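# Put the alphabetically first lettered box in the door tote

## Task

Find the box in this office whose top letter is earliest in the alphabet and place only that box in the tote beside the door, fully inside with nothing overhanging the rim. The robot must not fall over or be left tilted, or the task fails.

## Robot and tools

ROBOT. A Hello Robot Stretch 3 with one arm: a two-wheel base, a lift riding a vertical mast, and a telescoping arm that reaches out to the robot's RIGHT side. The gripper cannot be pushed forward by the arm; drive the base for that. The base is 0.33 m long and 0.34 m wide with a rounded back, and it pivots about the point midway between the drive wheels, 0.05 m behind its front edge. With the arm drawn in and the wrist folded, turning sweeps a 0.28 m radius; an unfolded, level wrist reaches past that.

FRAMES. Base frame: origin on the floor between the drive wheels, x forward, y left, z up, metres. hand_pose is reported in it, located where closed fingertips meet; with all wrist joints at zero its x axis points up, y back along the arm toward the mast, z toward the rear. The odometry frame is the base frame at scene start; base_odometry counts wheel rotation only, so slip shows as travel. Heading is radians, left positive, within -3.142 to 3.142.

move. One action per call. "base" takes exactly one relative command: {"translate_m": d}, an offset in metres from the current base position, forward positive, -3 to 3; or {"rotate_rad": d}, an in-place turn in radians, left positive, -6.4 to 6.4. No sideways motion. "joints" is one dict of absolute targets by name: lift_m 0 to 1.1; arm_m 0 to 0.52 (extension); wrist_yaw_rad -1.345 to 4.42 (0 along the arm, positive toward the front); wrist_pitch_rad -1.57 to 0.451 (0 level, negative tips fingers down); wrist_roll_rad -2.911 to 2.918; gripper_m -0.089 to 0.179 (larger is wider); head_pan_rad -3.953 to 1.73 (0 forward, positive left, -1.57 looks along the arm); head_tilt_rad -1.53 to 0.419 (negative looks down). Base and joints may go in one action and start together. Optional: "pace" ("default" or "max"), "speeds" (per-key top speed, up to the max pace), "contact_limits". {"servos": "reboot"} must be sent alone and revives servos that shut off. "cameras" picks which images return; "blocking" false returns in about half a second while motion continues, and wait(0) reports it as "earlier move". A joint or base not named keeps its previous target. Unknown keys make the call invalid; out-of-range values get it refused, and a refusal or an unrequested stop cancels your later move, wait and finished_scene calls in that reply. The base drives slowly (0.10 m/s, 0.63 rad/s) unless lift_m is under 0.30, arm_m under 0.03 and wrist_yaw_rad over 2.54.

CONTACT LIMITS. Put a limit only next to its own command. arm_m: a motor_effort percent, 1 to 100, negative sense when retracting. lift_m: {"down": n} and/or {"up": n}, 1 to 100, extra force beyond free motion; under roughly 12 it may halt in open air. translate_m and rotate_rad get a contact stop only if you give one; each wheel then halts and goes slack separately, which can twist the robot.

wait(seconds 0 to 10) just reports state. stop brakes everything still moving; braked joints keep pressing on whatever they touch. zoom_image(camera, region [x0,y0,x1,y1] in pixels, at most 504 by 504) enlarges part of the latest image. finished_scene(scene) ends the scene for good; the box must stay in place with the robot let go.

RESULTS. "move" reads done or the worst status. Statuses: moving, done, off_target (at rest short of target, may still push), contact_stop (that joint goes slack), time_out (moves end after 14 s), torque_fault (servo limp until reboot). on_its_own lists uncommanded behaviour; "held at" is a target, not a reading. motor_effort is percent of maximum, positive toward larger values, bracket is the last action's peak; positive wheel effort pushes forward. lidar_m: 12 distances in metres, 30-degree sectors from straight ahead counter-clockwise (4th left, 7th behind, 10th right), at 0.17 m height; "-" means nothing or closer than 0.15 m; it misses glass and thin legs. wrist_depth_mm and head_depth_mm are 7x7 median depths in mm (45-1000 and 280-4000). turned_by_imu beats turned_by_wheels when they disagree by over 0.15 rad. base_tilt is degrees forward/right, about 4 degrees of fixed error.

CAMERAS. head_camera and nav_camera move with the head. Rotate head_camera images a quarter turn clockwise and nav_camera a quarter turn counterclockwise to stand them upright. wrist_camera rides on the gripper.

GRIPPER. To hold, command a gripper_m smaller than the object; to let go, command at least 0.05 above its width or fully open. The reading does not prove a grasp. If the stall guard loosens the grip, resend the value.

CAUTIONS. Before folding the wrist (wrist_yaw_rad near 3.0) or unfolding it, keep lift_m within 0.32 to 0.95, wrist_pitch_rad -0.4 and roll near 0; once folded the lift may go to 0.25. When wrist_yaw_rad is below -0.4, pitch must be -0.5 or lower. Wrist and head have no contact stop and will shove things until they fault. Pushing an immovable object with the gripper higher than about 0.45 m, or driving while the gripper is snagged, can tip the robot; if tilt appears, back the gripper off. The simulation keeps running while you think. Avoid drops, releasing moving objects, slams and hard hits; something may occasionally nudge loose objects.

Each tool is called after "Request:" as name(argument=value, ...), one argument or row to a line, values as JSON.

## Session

Request:
move(
  joints={"head_pan_rad": 0.0, "head_tilt_rad": -0.3},
  pace="max",
  cameras=["nav_camera", "head_camera"],
)

Request:
move(
  joints={"head_pan_rad": -2.2, "head_tilt_rad": -0.3},
  pace="max",
  cameras=["nav_camera", "head_camera"],
)

Scene clock: 0.67 s.
move: done
base_odometry: x=+0.000 y=+0.000 heading=+0.000
turned_by_wheels: +0.000
turned_by_imu: +0.000
base_tilt: forward=+1.2 right=-0.2
lidar_m: 0.73 0.74 0.91 1.57 1.58 1.09 1.00 1.01 1.25 1.54 1.22 0.80
head_depth_mm: 624 661 706 744 790 838 901 / 618 650 686 728 777 835 896 / 613 644 682 724 771 822 881 / 609 640 676 717 761 814 874 / 603 634 670 710 757 804 863 / 598 631 663 704 748 799 853 / 595 626 659 696 740 791 845
base_status: not commanded
joint_positions: lift_m=+0.337 arm_m=+0.002 wrist_yaw_rad=+3.032 wrist_pitch_rad=-0.535 wrist_roll_rad=+0.000 gripper_m=+0.037 head_pan_rad=+0.000 head_tilt_rad=-0.298
joint_status: all done
measured_speeds: all 0
motor_effort: left_wheel=-0.7(0.8) right_wheel=+2.0(2.6) lift_m=+27.1(27.3) arm_m=-9.9(10.1) wrist_yaw_rad=+0.9(1.1) wrist_pitch_rad=+2.1(2.6) wrist_roll_rad=+1.0(1.0) gripper_m=+0.9(0.9) head_pan_rad=+1.0(1.6) head_tilt_rad=-1.6(3.9)
hand_pose: x=+0.0015 y=+0.0602 z=+0.3248 quat_wxyz=(+0.224, +0.691, +0.150, +0.671) (m; base frame)
wrist_depth_mm: - 140 - - - - - / - 154 - - - - - / 977 179 874 976 972 931 - / 760 731 204 751 756 752 733 / 637 628 227 629 610 617 630 / 540 537 129 331 129 542 544 / 475 309 288 306 447 471 475
pictures: head_camera (sideways), nav_camera (sideways)
Images, in order (width x height): head_camera 896x504, nav_camera 672x504.

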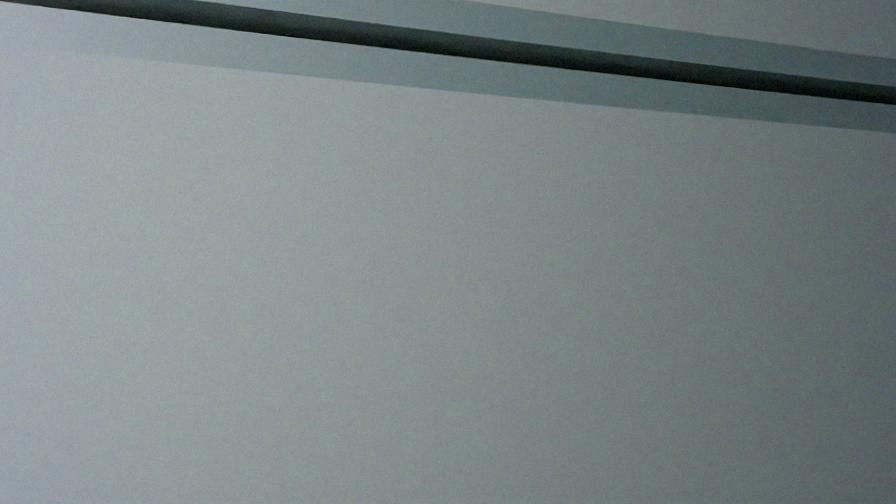

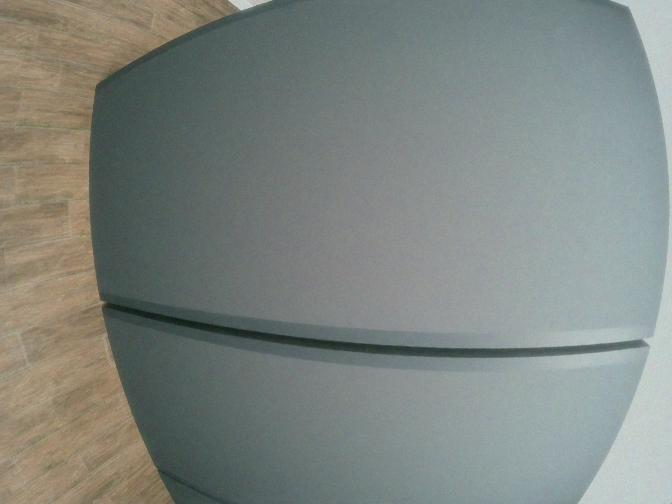

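Scene clock: 1.83 s.
move: done
base_odometry: x=+0.000 y=+0.000 heading=+0.000
turned_by_wheels: +0.000
turned_by_imu: +0.000
base_tilt: forward=+1.1 right=+0.0
lidar_m: 0.73 0.74 0.91 1.57 1.58 1.09 1.00 1.01 1.25 1.55 1.23 0.79
head_depth_mm: 987 1019 1056 1102 1149 1193 1257 / 1064 1108 1153 1199 1261 1317 1390 / 1162 1208 1264 1329 1398 1465 1504 / 1275 1332 1398 1479 1564 1655 1580 / 1412 1493 1579 1664 1781 1845 1574 / 1580 1680 1795 1874 2050 2004 1572 / 1800 1935 2086 1851 2311 1940 1568
base_status: not commanded
joint_positions: lift_m=+0.337 arm_m=+0.002 wrist_yaw_rad=+3.032 wrist_pitch_rad=-0.535 wrist_roll_rad=+0.000 gripper_m=+0.037 head_pan_rad=-2.248 head_tilt_rad=-0.299
joint_status: all done
measured_speeds: all 0
motor_effort: left_wheel=-0.6(0.7) right_wheel=+1.8(3.0) lift_m=+27.7(28.1) arm_m=-13.3(13.3) wrist_yaw_rad=+0.7(1.4) wrist_pitch_rad=+2.5(2.6) wrist_roll_rad=+0.8(1.1) gripper_m=+0.0(1.2) head_pan_rad=+2.5(5.3) head_tilt_rad=-0.8(3.4)
hand_pose: x=+0.0015 y=+0.0602 z=+0.3248 quat_wxyz=(+0.224, +0.691, +0.150, +0.671) (m; base frame)
wrist_depth_mm: - 140 - - - - - / - 155 - - - - - / 932 179 852 953 939 924 - / 755 727 205 776 788 788 735 / 630 636 227 624 640 627 640 / 545 544 129 334 130 546 545 / 471 311 293 304 451 477 473
pictures: head_camera (sideways), nav_camera (sideways)
Images, in order (width x height): head_camera 896x504, nav_camera 672x504.

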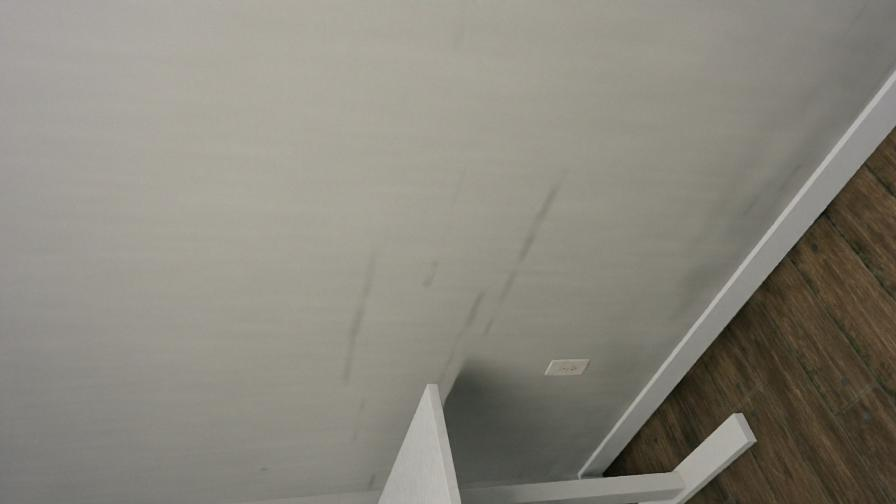

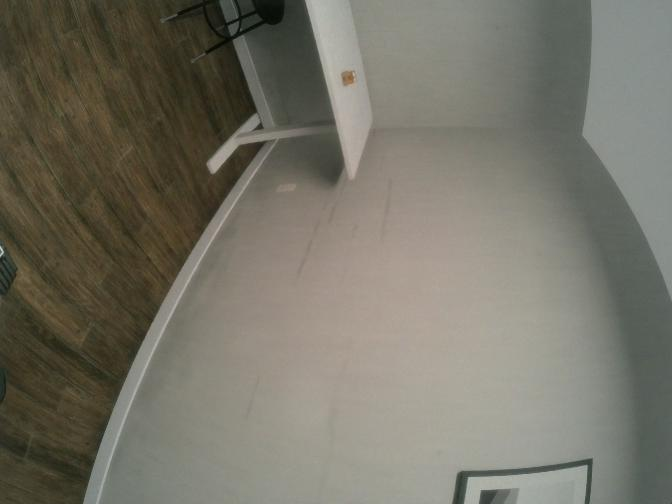

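Request:
move(
  base={"rotate_rad": 1.68},
  joints={"lift_m": 0.285, "head_pan_rad": -3.44, "head_tilt_rad": -0.35},
  pace="max",
  cameras=["nav_camera", "head_camera"],
)

Request:
zoom_image(
  camera="head_camera",
  region=[350, 192, 490, 312],
)

Request:
move(
  joints={"head_pan_rad": -2.9, "head_tilt_rad": -0.35},
  pace="max",
  cameras=["head_camera"],
)

Request:
zoom_image(
  camera="head_camera",
  region=[350, 192, 490, 312],
)

Scene clock: 18.20 s.
move: done
base_odometry: x=+0.000 y=+0.000 heading=+1.680
turned_by_wheels: +1.680
turned_by_imu: +1.674
base_tilt: forward=+1.0 right=-0.2
lidar_m: 1.57 1.50 1.05 1.00 1.02 1.35 1.54 1.10 0.77 0.73 0.75 1.67
head_depth_mm: 1593 1623 1662 1709 1755 1760 1522 / 1885 1943 1980 1982 2131 1899 1505 / 2037 2168 2266 1974 2381 1878 1520 / 1976 2112 2208 2408 2484 1885 1507 / 1933 2037 2158 2354 2444 1872 1504 / 1873 1974 2084 2240 2360 1856 1493 / 1840 1932 2029 1725 2262 1862 1504
base_status: done
joint_positions: lift_m=+0.285 arm_m=+0.002 wrist_yaw_rad=+3.032 wrist_pitch_rad=-0.536 wrist_roll_rad=+0.000 gripper_m=+0.037 head_pan_rad=-3.449 head_tilt_rad=-0.351
joint_status: all done
measured_speeds: all 0
motor_effort: left_wheel=-8.6(16.4) right_wheel=+9.6(16.6) lift_m=+20.8(26.2) arm_m=-22.3(22.7) wrist_yaw_rad=+0.8(1.3) wrist_pitch_rad=+2.9(3.0) wrist_roll_rad=+0.6(1.1) gripper_m=-0.2(1.6) head_pan_rad=+3.6(4.3) head_tilt_rad=-0.5(3.7)
hand_pose: x=+0.0014 y=+0.0600 z=+0.2721 quat_wxyz=(+0.225, +0.691, +0.150, +0.671) (m; base frame)
wrist_depth_mm: 907 139 949 996 - - - / 959 154 - - - - - / 849 178 770 866 837 838 834 / 668 653 206 671 670 660 657 / 561 550 227 568 557 564 546 / 473 290 131 272 130 482 480 / 250 252 240 252 401 415 409
pictures: head_camera (sideways), nav_camera (sideways)
Images, in order (width x height): head_camera 896x504, nav_camera 672x504.

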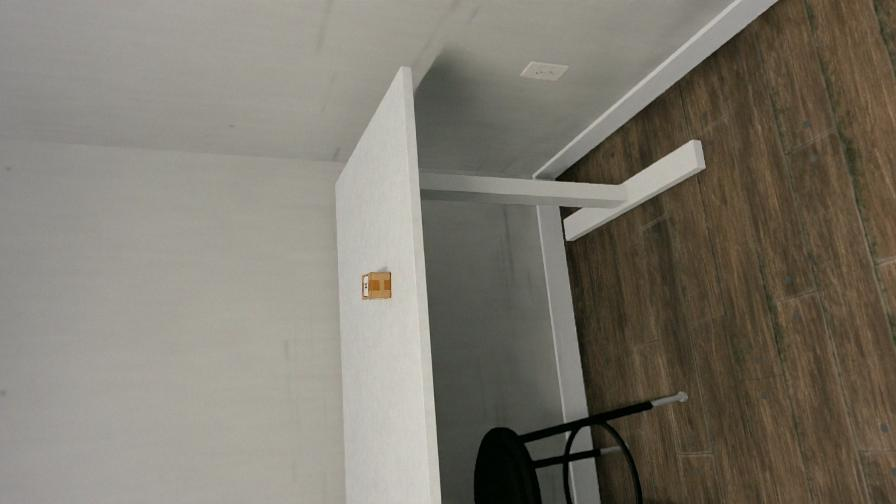

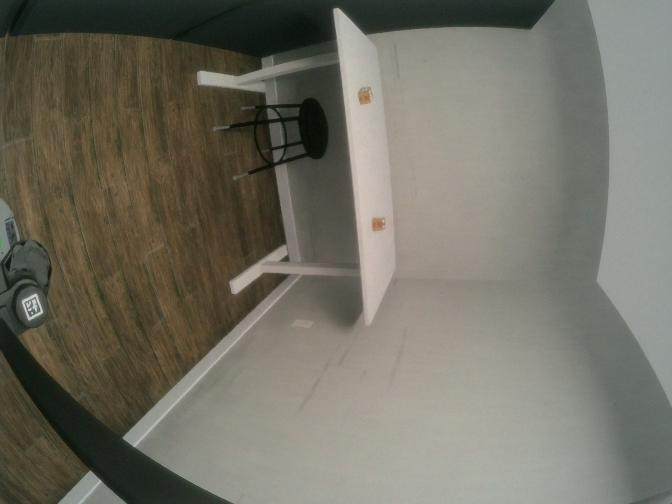

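Scaled by 3.600 from the camera's 896x504 image, which has a finer 1280x720 frame.

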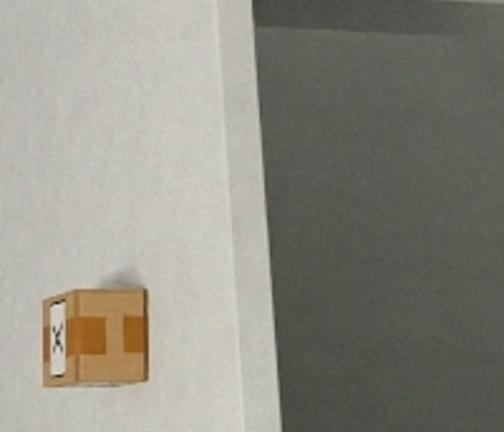

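Scene clock: 18.97 s.
move: done
base_odometry: x=+0.000 y=+0.000 heading=+1.680
turned_by_wheels: +0.000
turned_by_imu: +0.000
base_tilt: forward=+0.8 right=-0.2
lidar_m: 1.57 1.50 1.05 1.00 1.02 1.35 1.55 1.10 0.77 0.73 0.75 1.68
head_depth_mm: 1828 1932 2018 1664 2284 1869 1514 / 1872 1994 2060 1775 2340 1882 1518 / 1916 2026 2132 1811 2298 1881 1510 / 1972 2093 2180 2338 2383 1880 1510 / 1848 1942 1994 2067 2250 1864 1502 / 1472 1534 1603 1669 1751 1749 1502 / 1223 1274 1309 1374 1427 1478 1455
base_status: not commanded
joint_positions: lift_m=+0.285 arm_m=+0.002 wrist_yaw_rad=+3.032 wrist_pitch_rad=-0.536 wrist_roll_rad=+0.000 gripper_m=+0.037 head_pan_rad=-2.891 head_tilt_rad=-0.351
joint_status: all done
measured_speeds: all 0
motor_effort: left_wheel=-8.7(8.7) right_wheel=+9.2(10.0) lift_m=+21.4(21.7) arm_m=-21.3(22.1) wrist_yaw_rad=+0.4(1.1) wrist_pitch_rad=+2.8(2.9) wrist_roll_rad=+0.8(1.1) gripper_m=+0.2(0.8) head_pan_rad=+0.5(4.5) head_tilt_rad=+0.3(2.0)
hand_pose: x=+0.0014 y=+0.0600 z=+0.2721 quat_wxyz=(+0.225, +0.691, +0.150, +0.671) (m; base frame)
wrist_depth_mm: 922 140 958 - - - - / 953 154 - - - - - / 832 179 777 837 825 836 849 / 669 638 204 663 674 667 683 / 558 557 226 552 559 560 555 / 478 288 132 273 129 480 476 / 252 252 241 254 401 417 421
pictures: head_camera (sideways)
Images, in order (width x height): head_camera 896x504.

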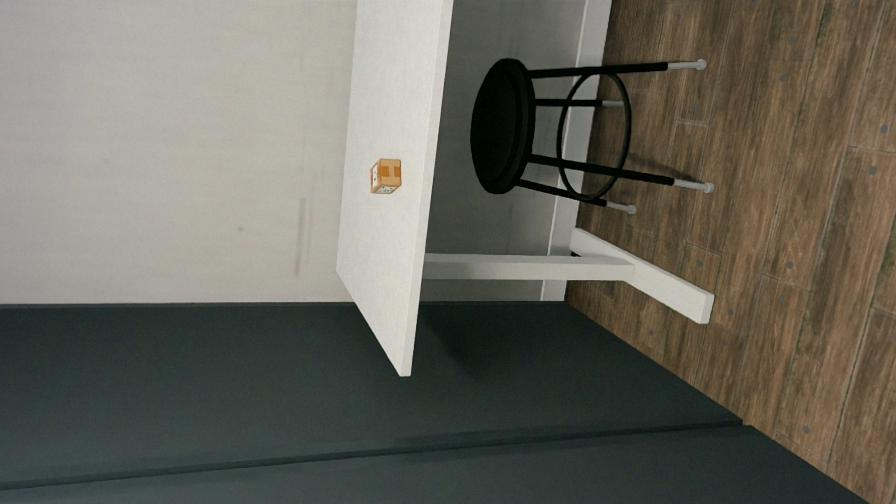

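Scaled by 3.600 from the camera's 896x504 image, which has a finer 1280x720 frame.

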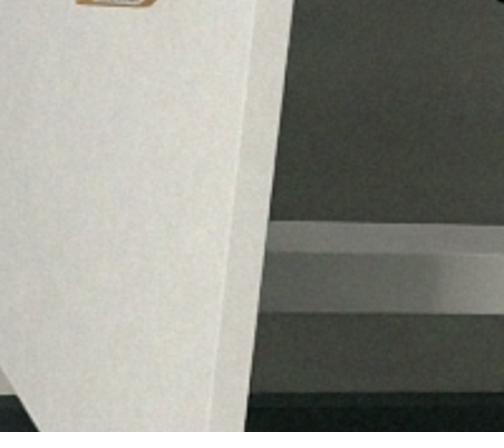

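Request:
zoom_image(
  camera="head_camera",
  region=[351, 146, 421, 206],
)

Request:
move(
  base={"rotate_rad": -0.185},
  pace="max",
  cameras=[],
)

Request:
move(
  base={"translate_m": 1.09},
  joints={"head_pan_rad": 1.2, "head_tilt_rad": -0.75},
  pace="max",
  cameras=["head_camera"],
)

Request:
move(
  base={"rotate_rad": -1.387},
  joints={"head_pan_rad": -0.4, "head_tilt_rad": -0.33},
  pace="max",
  cameras=[],
)

Request:
move(
  base={"translate_m": 1.02},
  pace="max",
  cameras=[],
)

Request:
move(
  base={"rotate_rad": -0.983},
  joints={"head_pan_rad": 0.0, "head_tilt_rad": -0.3},
  pace="max",
  cameras=["nav_camera"],
)

Request:
move(
  base={"translate_m": 1.586},
  joints={"head_pan_rad": 0.5, "head_tilt_rad": -0.33},
  pace="max",
  cameras=["nav_camera", "head_camera"],
)

Scaled by 7.200 from the camera's 896x504 image, which has a finer 1280x720 frame.

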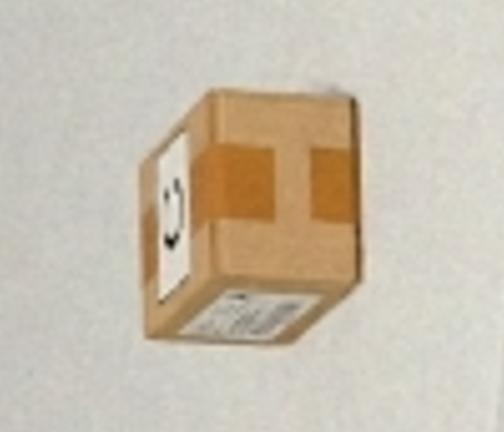

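Scene clock: 32.60 s.
move: done
base_odometry: x=+0.000 y=+0.000 heading=+1.495
turned_by_wheels: -0.185
turned_by_imu: -0.184
base_tilt: forward=+0.9 right=-0.1
lidar_m: 1.57 1.57 1.15 1.00 1.00 1.17 1.84 1.41 0.83 0.73 0.73 0.86
head_depth_mm: 1859 1969 2066 2261 2369 1892 1525 / 1866 1995 2071 2281 2371 1881 1505 / 1892 1995 2080 1877 2364 1886 1509 / 1895 2017 2124 1762 2227 1876 1510 / 1924 2037 2119 2295 2379 1844 1502 / 1928 2053 2127 1970 2215 1872 1496 / 1881 1934 1939 1881 2044 1859 1500
base_status: done
joint_positions: lift_m=+0.285 arm_m=+0.002 wrist_yaw_rad=+3.032 wrist_pitch_rad=-0.536 wrist_roll_rad=+0.000 gripper_m=+0.037 head_pan_rad=-2.899 head_tilt_rad=-0.351
joint_status: not commanded
measured_speeds: all 0
motor_effort: left_wheel=+8.2(13.9) right_wheel=-8.1(13.7) lift_m=+25.5(25.5) arm_m=-18.4(19.0) wrist_yaw_rad=+0.7(1.2) wrist_pitch_rad=+2.6(2.9) wrist_roll_rad=+0.7(1.1) gripper_m=-0.6(1.1) head_pan_rad=-3.1(3.9) head_tilt_rad=+1.4(2.1)
hand_pose: x=+0.0014 y=+0.0600 z=+0.2721 quat_wxyz=(+0.225, +0.691, +0.150, +0.671) (m; base frame)
wrist_depth_mm: 824 140 978 - - - - / 934 155 975 - - - 997 / 840 179 776 839 832 848 843 / 668 655 204 663 675 662 669 / 559 557 227 562 548 558 560 / 480 287 132 276 130 466 473 / 251 251 240 253 397 418 414
pictures: none
No camera images: "cameras" was empty.

Scene clock: 37.60 s.
move: done
base_odometry: x=+0.082 y=+1.087 heading=+1.495
turned_by_wheels: +0.000
turned_by_imu: +0.000
base_tilt: forward=+1.0 right=+0.0
lidar_m: 0.54 0.51 0.61 1.13 1.26 1.47 2.64 0.92 0.64 0.88 1.04 0.61
head_depth_mm: 585 631 691 763 851 959 1102 / 654 715 792 884 1008 1165 1185 / 744 826 926 1058 1240 1326 1180 / 849 961 1108 1313 1496 1341 1182 / 1065 1230 1469 1710 1565 1343 1185 / 1165 1296 1460 1700 1497 1320 1185 / 1109 1232 1386 1572 1530 1320 1188
base_status: done
joint_positions: lift_m=+0.285 arm_m=+0.002 wrist_yaw_rad=+3.032 wrist_pitch_rad=-0.536 wrist_roll_rad=+0.000 gripper_m=+0.037 head_pan_rad=+1.203 head_tilt_rad=-0.753
joint_status: all done
measured_speeds: all 0
motor_effort: left_wheel=+8.3(17.6) right_wheel=-1.3(12.2) lift_m=+30.7(30.7) arm_m=-17.5(18.6) wrist_yaw_rad=+0.2(1.2) wrist_pitch_rad=+2.4(3.1) wrist_roll_rad=+0.7(1.1) gripper_m=-0.7(1.5) head_pan_rad=-2.6(6.0) head_tilt_rad=+0.9(6.4)
hand_pose: x=+0.0014 y=+0.0600 z=+0.2721 quat_wxyz=(+0.225, +0.691, +0.150, +0.671) (m; base frame)
wrist_depth_mm: - 140 - - 907 620 474 / - 154 792 - 993 649 491 / 852 180 772 842 848 655 509 / 668 647 206 674 668 640 498 / 563 562 225 562 556 562 544 / 479 292 131 271 130 474 475 / 252 254 239 254 398 409 412
pictures: head_camera (sideways)
Images, in order (width x height): head_camera 896x504.

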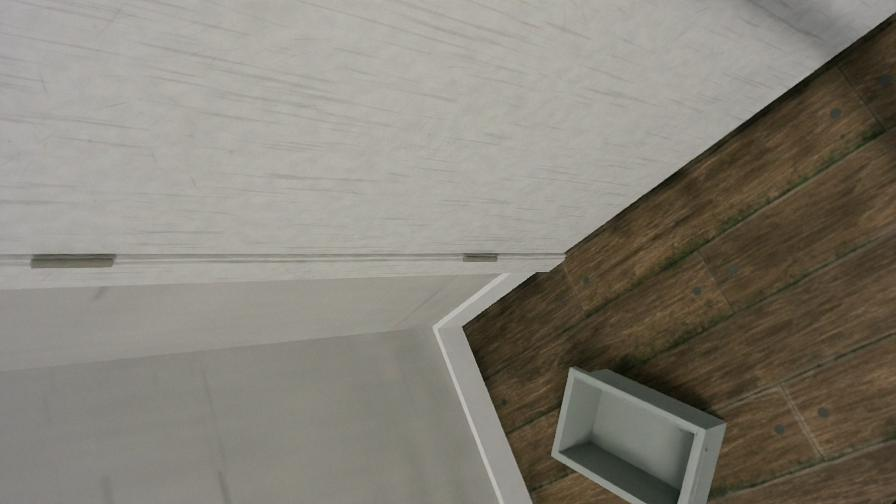

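Scene clock: 39.70 s.
move: done
base_odometry: x=+0.082 y=+1.087 heading=+0.109
turned_by_wheels: -1.387
turned_by_imu: -1.381
base_tilt: forward=+0.9 right=+0.0
lidar_m: 2.47 0.80 0.57 0.51 0.53 0.71 1.25 1.29 1.71 2.19 0.70 0.64
head_depth_mm: 557 571 589 605 642 687 746 / 644 663 687 709 735 765 795 / 761 792 822 858 897 941 980 / 3305 3492 3677 3434 2359 1792 1451 / 3216 3414 3528 3803 2587 1929 1540 / 3107 3240 3429 3640 2551 1922 1537 / 3013 3192 3218 3395 2542 1906 1522
base_status: done
joint_positions: lift_m=+0.285 arm_m=+0.002 wrist_yaw_rad=+3.032 wrist_pitch_rad=-0.536 wrist_roll_rad=+0.000 gripper_m=+0.037 head_pan_rad=-0.416 head_tilt_rad=-0.326
joint_status: all done
measured_speeds: translate_m=+0.000 rotate_rad=+0.000 lift_m=+0.000 arm_m=+0.000 wrist_yaw_rad=+0.000 wrist_pitch_rad=+0.000 wrist_roll_rad=+0.000 head_pan_rad=+0.024 head_tilt_rad=+0.000
motor_effort: left_wheel=+8.9(18.1) right_wheel=-8.9(15.4) lift_m=+31.3(32.0) arm_m=-21.3(22.2) wrist_yaw_rad=+0.6(1.4) wrist_pitch_rad=+2.5(3.0) wrist_roll_rad=+0.9(1.0) gripper_m=-0.1(1.1) head_pan_rad=+3.2(5.1) head_tilt_rad=+0.8(4.6)
hand_pose: x=+0.0014 y=+0.0600 z=+0.2721 quat_wxyz=(+0.225, +0.691, +0.150, +0.671) (m; base frame)
wrist_depth_mm: 492 140 502 561 578 602 638 / 528 155 549 628 636 667 697 / 582 177 604 685 699 741 764 / 639 641 203 658 672 650 671 / 554 560 227 557 550 560 555 / 476 290 131 272 129 476 470 / 253 252 240 252 399 413 412
pictures: none
No camera images: "cameras" was empty.

Scene clock: 44.43 s.
move: done
base_odometry: x=+1.096 y=+1.198 heading=+0.109
turned_by_wheels: +0.000
turned_by_imu: +0.000
base_tilt: forward=+1.0 right=-0.4
lidar_m: 2.03 0.86 0.61 0.58 0.60 0.79 1.90 0.57 0.40 0.39 3.02 2.50
head_depth_mm: 2652 2808 3007 3268 2609 1956 1546 / 2538 2733 2787 3028 2631 1941 1541 / 2452 2586 2633 2940 2609 1911 1541 / 2367 2489 2553 2836 2553 1917 1530 / 2266 2365 2458 2705 2545 1913 1521 / 2188 2297 2378 2578 2558 1910 1528 / 2111 2250 2272 2457 2319 1904 1523
base_status: done
joint_positions: lift_m=+0.285 arm_m=+0.002 wrist_yaw_rad=+3.032 wrist_pitch_rad=-0.536 wrist_roll_rad=+0.000 gripper_m=+0.037 head_pan_rad=-0.400 head_tilt_rad=-0.330
joint_status: not commanded
measured_speeds: all 0
motor_effort: left_wheel=+5.2(17.1) right_wheel=-1.5(15.4) lift_m=+28.2(31.3) arm_m=-16.4(21.6) wrist_yaw_rad=+0.7(1.3) wrist_pitch_rad=+2.8(3.0) wrist_roll_rad=+0.8(1.1) gripper_m=+0.0(1.4) head_pan_rad=+3.6(4.3) head_tilt_rad=-0.7(3.0)
hand_pose: x=+0.0014 y=+0.0600 z=+0.2721 quat_wxyz=(+0.225, +0.691, +0.150, +0.671) (m; base frame)
wrist_depth_mm: 534 139 577 599 623 653 702 / 585 154 619 663 711 730 762 / 640 180 677 712 726 755 830 / 667 650 204 669 680 669 672 / 551 553 225 560 555 550 569 / 473 287 131 271 130 479 478 / 252 253 241 253 392 417 416
pictures: none
No camera images: "cameras" was empty.

Scene clock: 46.17 s.
move: done
base_odometry: x=+1.096 y=+1.198 heading=-0.874
turned_by_wheels: -0.983
turned_by_imu: -0.978
base_tilt: forward=+1.0 right=-0.2
lidar_m: 3.02 2.50 2.01 0.80 0.60 0.58 0.61 0.85 2.26 0.52 0.39 0.39
head_depth_mm: 2902 3041 3132 3310 2722 2005 1591 / 3083 3229 3330 3460 2740 1995 1578 / 3282 3414 3571 3724 2738 1992 1570 / 3499 3677 3876 3899 2717 1993 1572 / 3350 3524 3657 3828 2687 1987 1583 / 3030 3151 3304 3420 2682 1989 1568 / 2722 2805 2874 3077 2573 1955 1567
base_status: done
joint_positions: lift_m=+0.285 arm_m=+0.002 wrist_yaw_rad=+3.032 wrist_pitch_rad=-0.536 wrist_roll_rad=+0.000 gripper_m=+0.037 head_pan_rad=+0.011 head_tilt_rad=-0.303
joint_status: all done
measured_speeds: all 0
motor_effort: left_wheel=+9.6(17.6) right_wheel=-7.2(16.5) lift_m=+27.3(28.5) arm_m=-21.7(21.7) wrist_yaw_rad=+0.6(1.4) wrist_pitch_rad=+2.7(2.9) wrist_roll_rad=+0.8(1.1) gripper_m=+0.3(1.5) head_pan_rad=-2.8(4.5) head_tilt_rad=+4.4(6.2)
hand_pose: x=+0.0014 y=+0.0600 z=+0.2721 quat_wxyz=(+0.225, +0.691, +0.150, +0.671) (m; base frame)
wrist_depth_mm: 503 140 866 - - - - / 516 155 882 - - - - / 540 180 762 829 831 857 831 / 557 628 205 677 689 669 671 / 547 563 227 556 569 562 557 / 480 291 131 271 130 480 476 / 254 251 242 252 400 409 414
pictures: nav_camera (sideways)
Images, in order (width x height): nav_camera 672x504.

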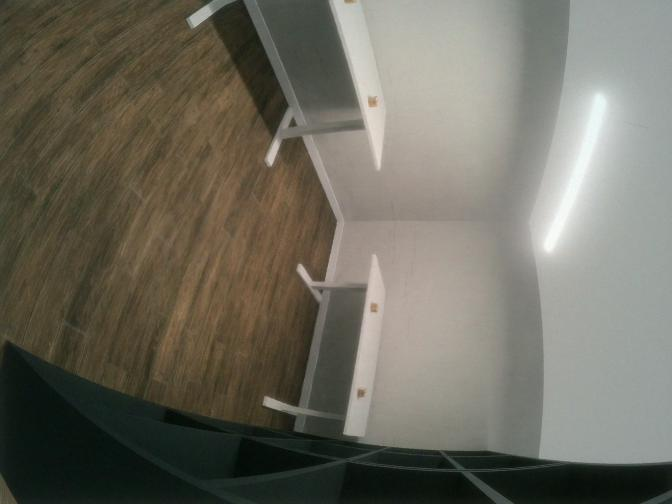

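Scene clock: 52.87 s.
move: done
base_odometry: x=+2.115 y=-0.018 heading=-0.873
turned_by_wheels: +0.000
turned_by_imu: -0.001
base_tilt: forward=+0.9 right=+0.0
lidar_m: 1.47 1.71 1.22 1.64 1.97 1.92 1.29 1.35 0.91 1.24 1.51 1.84
head_depth_mm: 1845 1976 2126 2295 2435 1936 1557 / 1764 1890 2004 2157 2302 1940 1534 / 1674 1777 1912 2033 2201 1924 1538 / 1598 1703 1801 1925 2064 1925 1533 / 1526 1613 1719 1831 1956 1904 1523 / 1475 1552 1654 1746 1861 1907 1528 / 1424 1486 1575 1424 1026 1832 1431
base_status: done
joint_positions: lift_m=+0.285 arm_m=+0.002 wrist_yaw_rad=+3.032 wrist_pitch_rad=-0.536 wrist_roll_rad=+0.000 gripper_m=+0.037 head_pan_rad=+0.500 head_tilt_rad=-0.330
joint_status: all done
measured_speeds: all 0
motor_effort: left_wheel=+7.1(19.9) right_wheel=-3.8(10.4) lift_m=+22.9(27.2) arm_m=-20.8(22.4) wrist_yaw_rad=+0.9(1.4) wrist_pitch_rad=+2.4(3.1) wrist_roll_rad=+0.9(1.3) gripper_m=-0.3(1.4) head_pan_rad=-3.6(4.6) head_tilt_rad=-1.5(5.8)
hand_pose: x=+0.0014 y=+0.0600 z=+0.2721 quat_wxyz=(+0.225, +0.691, +0.150, +0.671) (m; base frame)
wrist_depth_mm: - 140 - - - - - / - 155 - - - - - / 838 179 768 852 861 849 829 / 674 652 204 671 679 673 670 / 557 562 228 555 553 560 558 / 480 289 131 271 130 475 469 / 252 253 241 251 398 417 417
pictures: head_camera (sideways), nav_camera (sideways)
Images, in order (width x height): head_camera 896x504, nav_camera 672x504.

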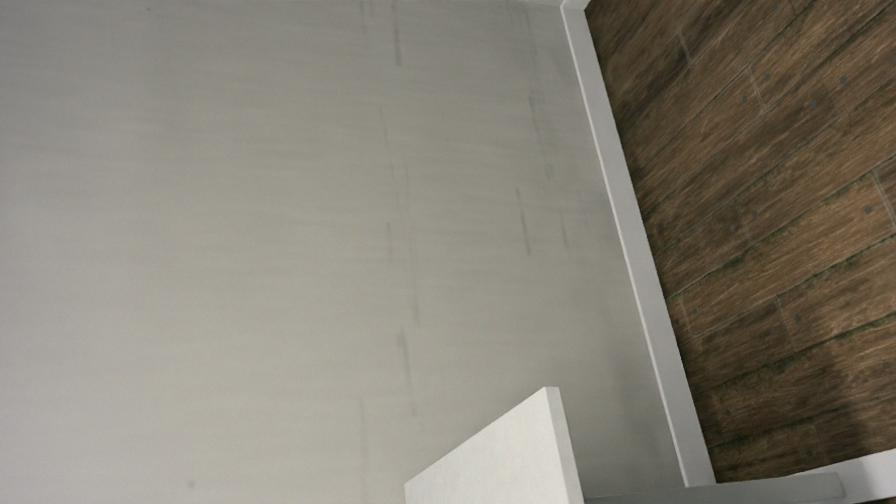

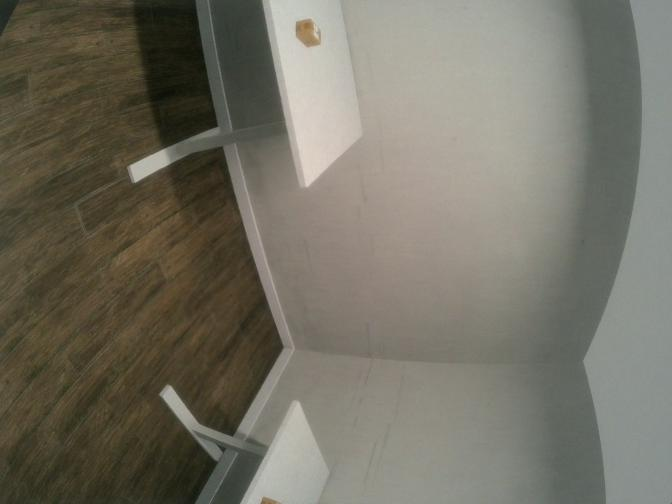

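Request:
move(
  joints={"head_pan_rad": -0.5, "head_tilt_rad": -0.33},
  pace="max",
  cameras=["head_camera", "nav_camera"],
)

Request:
zoom_image(
  camera="head_camera",
  region=[340, 60, 480, 180],
)

Request:
zoom_image(
  camera="head_camera",
  region=[340, 330, 480, 450],
)

Request:
move(
  joints={"head_pan_rad": 1.2, "head_tilt_rad": -0.35},
  pace="max",
  cameras=["head_camera", "nav_camera"],
)

Request:
zoom_image(
  camera="head_camera",
  region=[350, 140, 490, 260],
)

Scene clock: 63.17 s.
move: done
base_odometry: x=+2.115 y=-0.018 heading=-0.873
turned_by_wheels: +0.000
turned_by_imu: +0.001
base_tilt: forward=+1.0 right=-0.2
lidar_m: 1.48 1.70 1.22 1.64 1.97 1.92 1.29 1.34 0.90 1.25 1.51 1.84
head_depth_mm: 1558 1644 1747 1788 1224 1928 1546 / 1575 1656 1767 1781 1287 1938 1532 / 1586 1675 1790 1762 1285 1927 1535 / 1604 1702 1796 1752 1279 1924 1528 / 1615 1703 1813 1745 1268 1921 1535 / 1632 1732 1841 1717 1332 1837 1528 / 1646 1740 1865 1857 1329 1838 1505
base_status: not commanded
joint_positions: lift_m=+0.285 arm_m=+0.002 wrist_yaw_rad=+3.032 wrist_pitch_rad=-0.536 wrist_roll_rad=+0.000 gripper_m=+0.037 head_pan_rad=-0.525 head_tilt_rad=-0.330
joint_status: all done
measured_speeds: all 0
motor_effort: left_wheel=+6.9(7.2) right_wheel=-3.4(4.1) lift_m=+20.5(21.1) arm_m=-20.2(20.6) wrist_yaw_rad=+0.8(1.2) wrist_pitch_rad=+2.4(3.0) wrist_roll_rad=+0.8(1.1) gripper_m=+0.2(1.0) head_pan_rad=-0.6(6.2) head_tilt_rad=-0.8(3.8)
hand_pose: x=+0.0014 y=+0.0600 z=+0.2721 quat_wxyz=(+0.225, +0.691, +0.150, +0.671) (m; base frame)
wrist_depth_mm: - 140 - - - - - / - 155 - - - - - / 824 178 759 848 841 852 826 / 671 645 205 691 673 671 694 / 553 566 229 563 559 550 548 / 479 286 131 273 129 477 475 / 251 252 241 253 399 423 411
pictures: head_camera (sideways), nav_camera (sideways)
Images, in order (width x height): head_camera 896x504, nav_camera 672x504.

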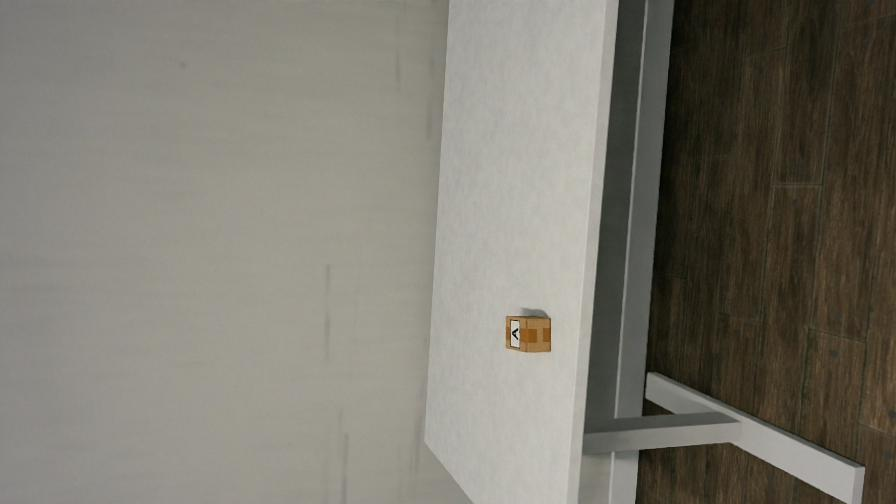

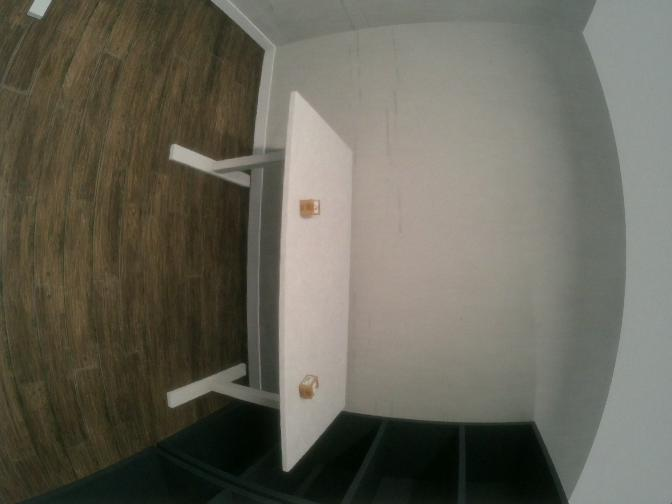

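Scaled by 3.600 from the camera's 896x504 image, which has a finer 1280x720 frame.

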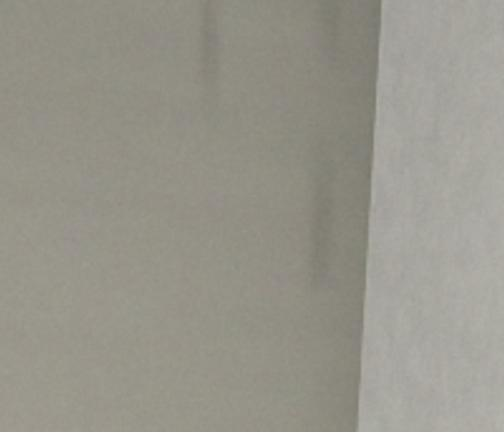

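Scaled by 3.600 from the camera's 896x504 image, which has a finer 1280x720 frame.

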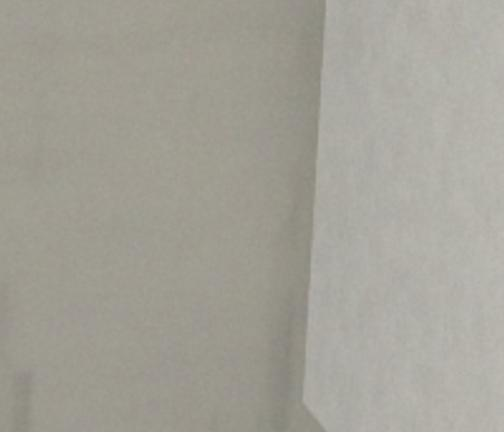

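Scene clock: 64.23 s.
move: done
base_odometry: x=+2.115 y=-0.018 heading=-0.873
turned_by_wheels: +0.000
turned_by_imu: +0.000
base_tilt: forward=+1.0 right=-0.2
lidar_m: 1.48 1.71 1.22 1.64 1.97 1.92 1.29 1.35 0.91 1.25 1.51 1.84
head_depth_mm: 1390 1458 1545 1301 1014 1767 1476 / 1417 1499 1582 1289 1808 1868 1495 / 1450 1539 1639 1284 1877 1879 1511 / 1487 1578 1675 1271 1941 1879 1508 / 1521 1624 1730 1268 2002 1873 1501 / 1580 1668 1761 1261 2070 1877 1497 / 1613 1724 1814 1256 2142 1852 1497
base_status: not commanded
joint_positions: lift_m=+0.285 arm_m=+0.002 wrist_yaw_rad=+3.032 wrist_pitch_rad=-0.536 wrist_roll_rad=+0.000 gripper_m=+0.037 head_pan_rad=+1.225 head_tilt_rad=-0.349
joint_status: all done
measured_speeds: all 0
motor_effort: left_wheel=+7.0(7.2) right_wheel=-3.7(4.1) lift_m=+20.0(20.6) arm_m=-20.0(20.5) wrist_yaw_rad=+0.6(1.3) wrist_pitch_rad=+2.6(3.1) wrist_roll_rad=+0.8(1.0) gripper_m=-0.2(1.4) head_pan_rad=+0.9(5.2) head_tilt_rad=-1.9(3.0)
hand_pose: x=+0.0014 y=+0.0600 z=+0.2721 quat_wxyz=(+0.225, +0.691, +0.150, +0.671) (m; base frame)
wrist_depth_mm: - 140 - - - - - / - 155 993 - - - - / 860 179 772 857 860 847 829 / 688 658 204 666 656 685 691 / 553 558 227 560 563 549 561 / 481 289 131 273 130 476 470 / 252 254 240 252 395 418 420
pictures: head_camera (sideways), nav_camera (sideways)
Images, in order (width x height): head_camera 896x504, nav_camera 672x504.

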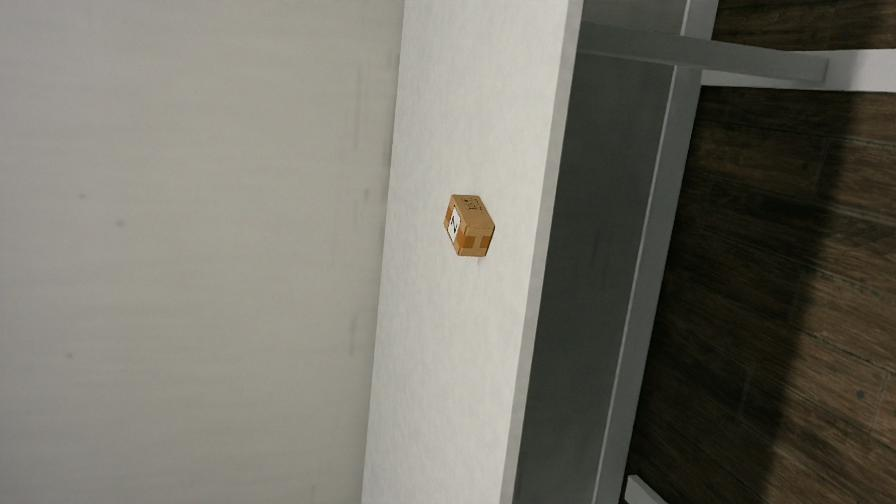

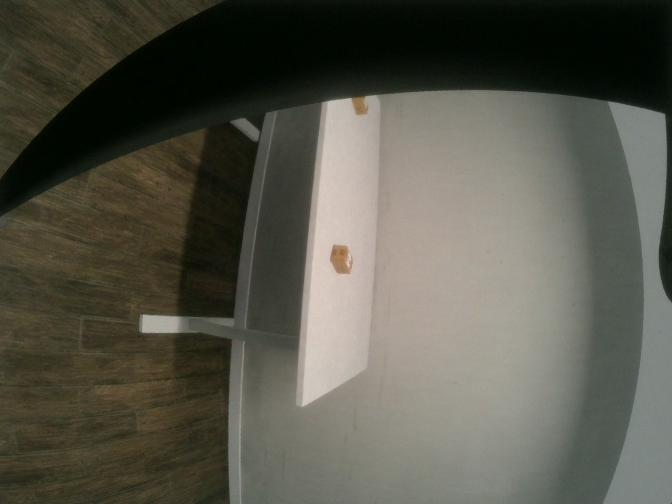

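Scaled by 3.600 from the camera's 896x504 image, which has a finer 1280x720 frame.

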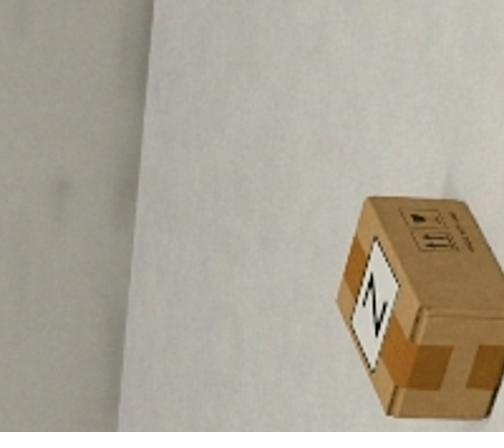

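Request:
move(
  base={"rotate_rad": -0.209},
  joints={"head_pan_rad": -0.2, "head_tilt_rad": -0.4},
  pace="max",
  cameras=["head_camera"],
)

Request:
zoom_image(
  camera="head_camera",
  region=[400, 280, 560, 420],
)

Scene clock: 82.53 s.
move: done
base_odometry: x=+2.115 y=-0.018 heading=-1.082
turned_by_wheels: -0.209
turned_by_imu: -0.207
base_tilt: forward=+1.0 right=-0.2
lidar_m: 1.48 1.83 1.22 1.67 2.03 1.92 1.93 1.30 0.90 1.37 1.25 1.84
head_depth_mm: 1530 1641 1752 1471 2021 1786 1450 / 1551 1655 1780 1470 2038 1783 1454 / 1591 1688 1808 1458 2094 1769 1446 / 1604 1724 1854 1453 2117 1772 1449 / 1633 1750 1899 1454 2182 1788 1444 / 1665 1768 1910 1445 2015 1758 1438 / 1691 1815 1964 1438 2253 1751 1424
base_status: done
joint_positions: lift_m=+0.285 arm_m=+0.002 wrist_yaw_rad=+3.032 wrist_pitch_rad=-0.536 wrist_roll_rad=+0.000 gripper_m=+0.037 head_pan_rad=-0.234 head_tilt_rad=-0.401
joint_status: all done
measured_speeds: all 0
motor_effort: left_wheel=+9.0(16.9) right_wheel=-7.0(14.1) lift_m=+20.6(20.8) arm_m=-19.3(19.5) wrist_yaw_rad=+0.6(1.3) wrist_pitch_rad=+2.8(2.9) wrist_roll_rad=+0.7(1.0) gripper_m=-0.1(1.3) head_pan_rad=+0.1(3.9) head_tilt_rad=-1.0(4.4)
hand_pose: x=+0.0014 y=+0.0600 z=+0.2721 quat_wxyz=(+0.225, +0.691, +0.150, +0.671) (m; base frame)
wrist_depth_mm: - 140 - - - - - / - 153 981 - - - - / 844 180 758 850 857 830 854 / 671 650 204 664 670 670 671 / 555 559 228 560 558 557 555 / 481 287 131 272 129 477 474 / 251 251 240 253 397 416 411
pictures: head_camera (sideways)
Images, in order (width x height): head_camera 896x504.

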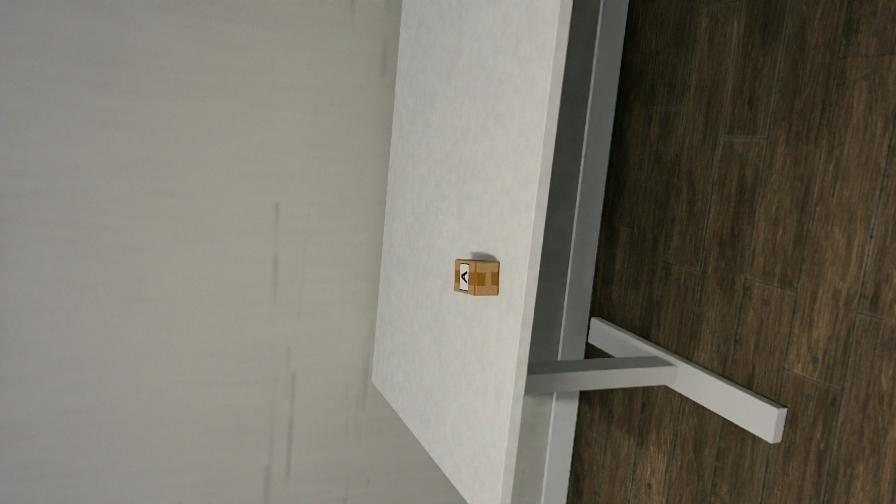

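Scaled by 3.150 from the camera's 896x504 image, which has a finer 1280x720 frame.

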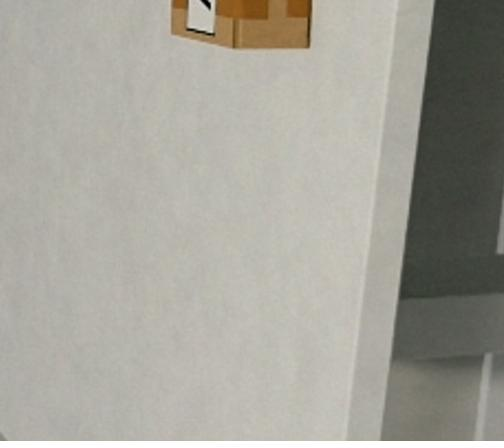

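Request:
zoom_image(
  camera="head_camera",
  region=[440, 248, 510, 308],
)

Request:
move(
  base={"translate_m": 0.411},
  joints={"head_pan_rad": -1.5, "head_tilt_rad": -0.6},
  pace="max",
  cameras=[],
)

Request:
move(
  base={"rotate_rad": 1.332},
  joints={"lift_m": 0.6, "wrist_pitch_rad": -0.4},
  pace="max",
  cameras=["head_camera"],
)

Request:
move(
  joints={"wrist_yaw_rad": 0.0, "wrist_pitch_rad": -0.4, "gripper_m": 0.16, "lift_m": 0.77},
  pace="max",
  cameras=[],
)

Request:
move(
  joints={"wrist_pitch_rad": -0.3, "arm_m": 0.22},
  contact_limits={"arm_m": 45},
  pace="max",
  cameras=["wrist_camera"],
)

Scaled by 7.200 from the camera's 896x504 image, which has a finer 1280x720 frame.

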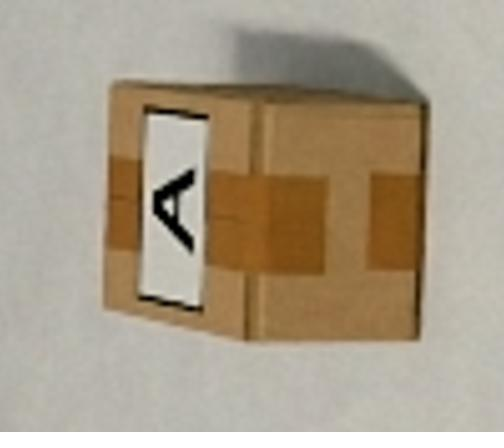

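Scene clock: 98.10 s.
move: done
base_odometry: x=+2.308 y=-0.381 heading=-1.082
turned_by_wheels: +0.000
turned_by_imu: +0.000
base_tilt: forward=+1.0 right=-0.1
lidar_m: 1.07 1.68 1.52 1.11 1.86 2.30 2.31 1.66 1.11 1.15 1.27 1.46
head_depth_mm: 1270 1137 1506 1343 1693 1456 1273 / 1292 1225 1570 1392 1688 1493 1267 / 1047 1130 1369 1443 1643 1480 1273 / 1013 1117 1246 1398 1623 1484 1262 / 1535 1463 1786 1965 1742 1490 1263 / 1619 1772 1810 1911 1786 1484 1259 / 1655 1800 1360 1076 1634 1479 1265
base_status: done
joint_positions: lift_m=+0.285 arm_m=+0.002 wrist_yaw_rad=+3.032 wrist_pitch_rad=-0.536 wrist_roll_rad=+0.000 gripper_m=+0.037 head_pan_rad=-1.507 head_tilt_rad=-0.600
joint_status: all done
measured_speeds: all 0
motor_effort: left_wheel=+11.4(20.2) right_wheel=-3.3(8.0) lift_m=+29.0(29.0) arm_m=-22.1(22.5) wrist_yaw_rad=+0.9(1.2) wrist_pitch_rad=+2.5(2.9) wrist_roll_rad=+0.8(1.1) gripper_m=-0.4(1.1) head_pan_rad=+3.0(4.3) head_tilt_rad=-3.8(5.0)
hand_pose: x=+0.0014 y=+0.0600 z=+0.2721 quat_wxyz=(+0.225, +0.691, +0.150, +0.671) (m; base frame)
wrist_depth_mm: - 140 - - - - - / - 154 - - - - - / 826 179 742 855 825 852 842 / 674 647 204 676 657 682 679 / 569 563 229 561 550 560 557 / 476 288 131 271 130 471 481 / 252 253 239 252 395 418 414
pictures: none
No camera images: "cameras" was empty.

Scene clock: 101.00 s.
move: done
base_odometry: x=+2.308 y=-0.381 heading=+0.250
turned_by_wheels: +1.332
turned_by_imu: +1.329
base_tilt: forward=+1.0 right=-0.1
lidar_m: 1.11 1.63 1.83 2.29 1.77 1.11 1.36 1.15 1.28 1.08 1.07 1.54
head_depth_mm: 1206 1326 1375 1009 848 1488 1272 / 1233 1355 1366 1006 876 1485 1266 / 1260 1380 1373 968 1653 1481 1269 / 1282 1410 1366 999 1685 1488 1259 / 1316 1454 1358 1000 1528 1479 1263 / 1348 1484 1589 999 1732 1477 1264 / 1376 1528 1719 1000 1775 1477 1260
base_status: done
joint_positions: lift_m=+0.600 arm_m=+0.002 wrist_yaw_rad=+3.032 wrist_pitch_rad=-0.420 wrist_roll_rad=+0.000 gripper_m=+0.037 head_pan_rad=-1.500 head_tilt_rad=-0.600
joint_status: all done
measured_speeds: all 0
motor_effort: left_wheel=-7.0(13.9) right_wheel=+6.5(16.1) lift_m=+30.9(34.0) arm_m=-21.2(22.5) wrist_yaw_rad=+0.7(1.4) wrist_pitch_rad=+3.3(7.4) wrist_roll_rad=+0.8(1.1) gripper_m=+0.0(1.4) head_pan_rad=+3.4(4.1) head_tilt_rad=-2.1(3.5)
hand_pose: x=+0.0032 y=+0.0761 z=+0.6123 quat_wxyz=(+0.185, +0.698, +0.110, +0.683) (m; base frame)
wrist_depth_mm: - 135 - - - - - / - 148 - - - - - / - 162 - - - - - / - 183 207 - - - - / - - 201 - - - - / 958 969 131 881 130 942 971 / 843 812 249 823 789 814 825
pictures: head_camera (sideways)
Images, in order (width x height): head_camera 896x504.

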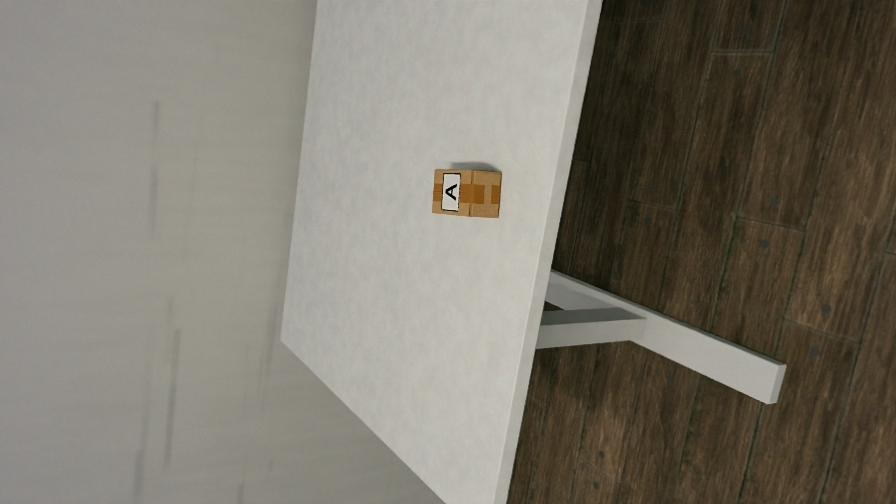

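Scene clock: 102.93 s.
move: done
base_odometry: x=+2.308 y=-0.381 heading=+0.250
turned_by_wheels: +0.000
turned_by_imu: +0.000
base_tilt: forward=+1.0 right=-0.2
lidar_m: 1.12 1.63 1.83 2.30 1.77 1.11 1.36 1.15 1.28 1.08 1.07 1.54
head_depth_mm: 1218 1322 1374 1009 847 1490 1221 / 1234 1354 1381 1010 873 1476 1192 / 1260 1382 1361 968 1648 1483 358 / 1285 1417 1365 1001 1688 1484 1241 / 1313 1452 1361 1003 1529 1476 1269 / 1345 1482 1598 1000 1754 1476 1264 / 1379 1533 1723 990 1783 1478 1268
base_status: not commanded
joint_positions: lift_m=+0.770 arm_m=+0.002 wrist_yaw_rad=+0.003 wrist_pitch_rad=-0.419 wrist_roll_rad=+0.000 gripper_m=+0.160 head_pan_rad=-1.500 head_tilt_rad=-0.600
joint_status: all done
measured_speeds: all 0
motor_effort: left_wheel=-7.0(7.3) right_wheel=+6.9(7.0) lift_m=+30.6(35.2) arm_m=-19.4(21.4) wrist_yaw_rad=-2.1(6.0) wrist_pitch_rad=+3.4(6.0) wrist_roll_rad=+0.8(1.1) gripper_m=+0.2(93.8) head_pan_rad=+3.0(4.5) head_tilt_rad=-2.3(3.8)
hand_pose: x=-0.0208 y=-0.3710 z=+0.7825 quat_wxyz=(+0.692, +0.148, -0.691, -0.146) (m; base frame)
wrist_depth_mm: - - - - - - - / - - - 512 - - - / - - - - - - - / - - - - - - - / - - - - - - - / - 126 - - - 124 - / 960 941 978 - - 931 110
pictures: none
No camera images: "cameras" was empty.

Scene clock: 104.70 s.
move: done
base_odometry: x=+2.308 y=-0.381 heading=+0.250
turned_by_wheels: +0.000
turned_by_imu: +0.000
base_tilt: forward=+1.0 right=-0.2
lidar_m: 1.11 1.63 1.84 2.30 1.76 1.11 1.36 1.15 1.28 1.08 1.07 1.54
head_depth_mm: 1206 1325 1363 1005 435 415 1213 / 1230 1354 1367 1007 427 431 1275 / 1261 1384 1365 967 528 1384 1263 / 1284 1418 1359 1002 1641 1475 1262 / 1318 1457 1359 999 1530 1471 1260 / 1352 1492 1590 997 1735 1474 1254 / 1381 1526 1716 997 1781 1477 1268
base_status: not commanded
joint_positions: lift_m=+0.770 arm_m=+0.220 wrist_yaw_rad=+0.002 wrist_pitch_rad=-0.321 wrist_roll_rad=+0.000 gripper_m=+0.160 head_pan_rad=-1.500 head_tilt_rad=-0.600
joint_status: all done
measured_speeds: all 0
motor_effort: left_wheel=-7.0(7.3) right_wheel=+6.6(7.1) lift_m=+26.0(30.4) arm_m=+23.4(24.7) wrist_yaw_rad=-1.7(2.1) wrist_pitch_rad=+3.5(6.9) wrist_roll_rad=+0.7(1.0) gripper_m=+0.3(1.1) head_pan_rad=+1.8(3.8) head_tilt_rad=-2.5(3.1)
contact_limits: arm_m 45 (drawing in: default 39, maximum 55; extending or still: default 49, maximum 70)
hand_pose: x=-0.0209 y=-0.6005 z=+0.8049 quat_wxyz=(+0.698, +0.114, -0.697, -0.113) (m; base frame)
wrist_depth_mm: 995 955 979 902 947 879 879 / - - 996 979 944 958 909 / - - - - - - - / - - 331 355 - - - / - 145 - - - 141 - / 289 126 270 269 272 137 263 / 988 - - - - 250 110
pictures: wrist_camera
Images, in order (width x height): wrist_camera 644x364.

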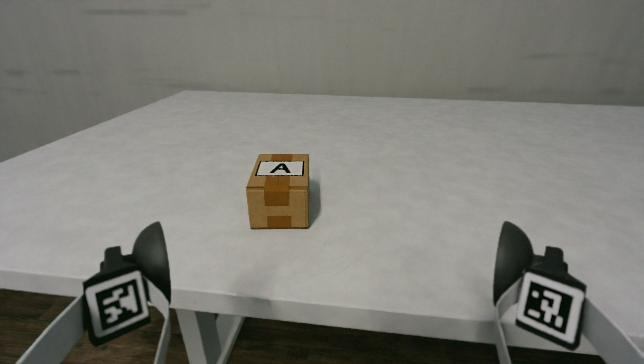

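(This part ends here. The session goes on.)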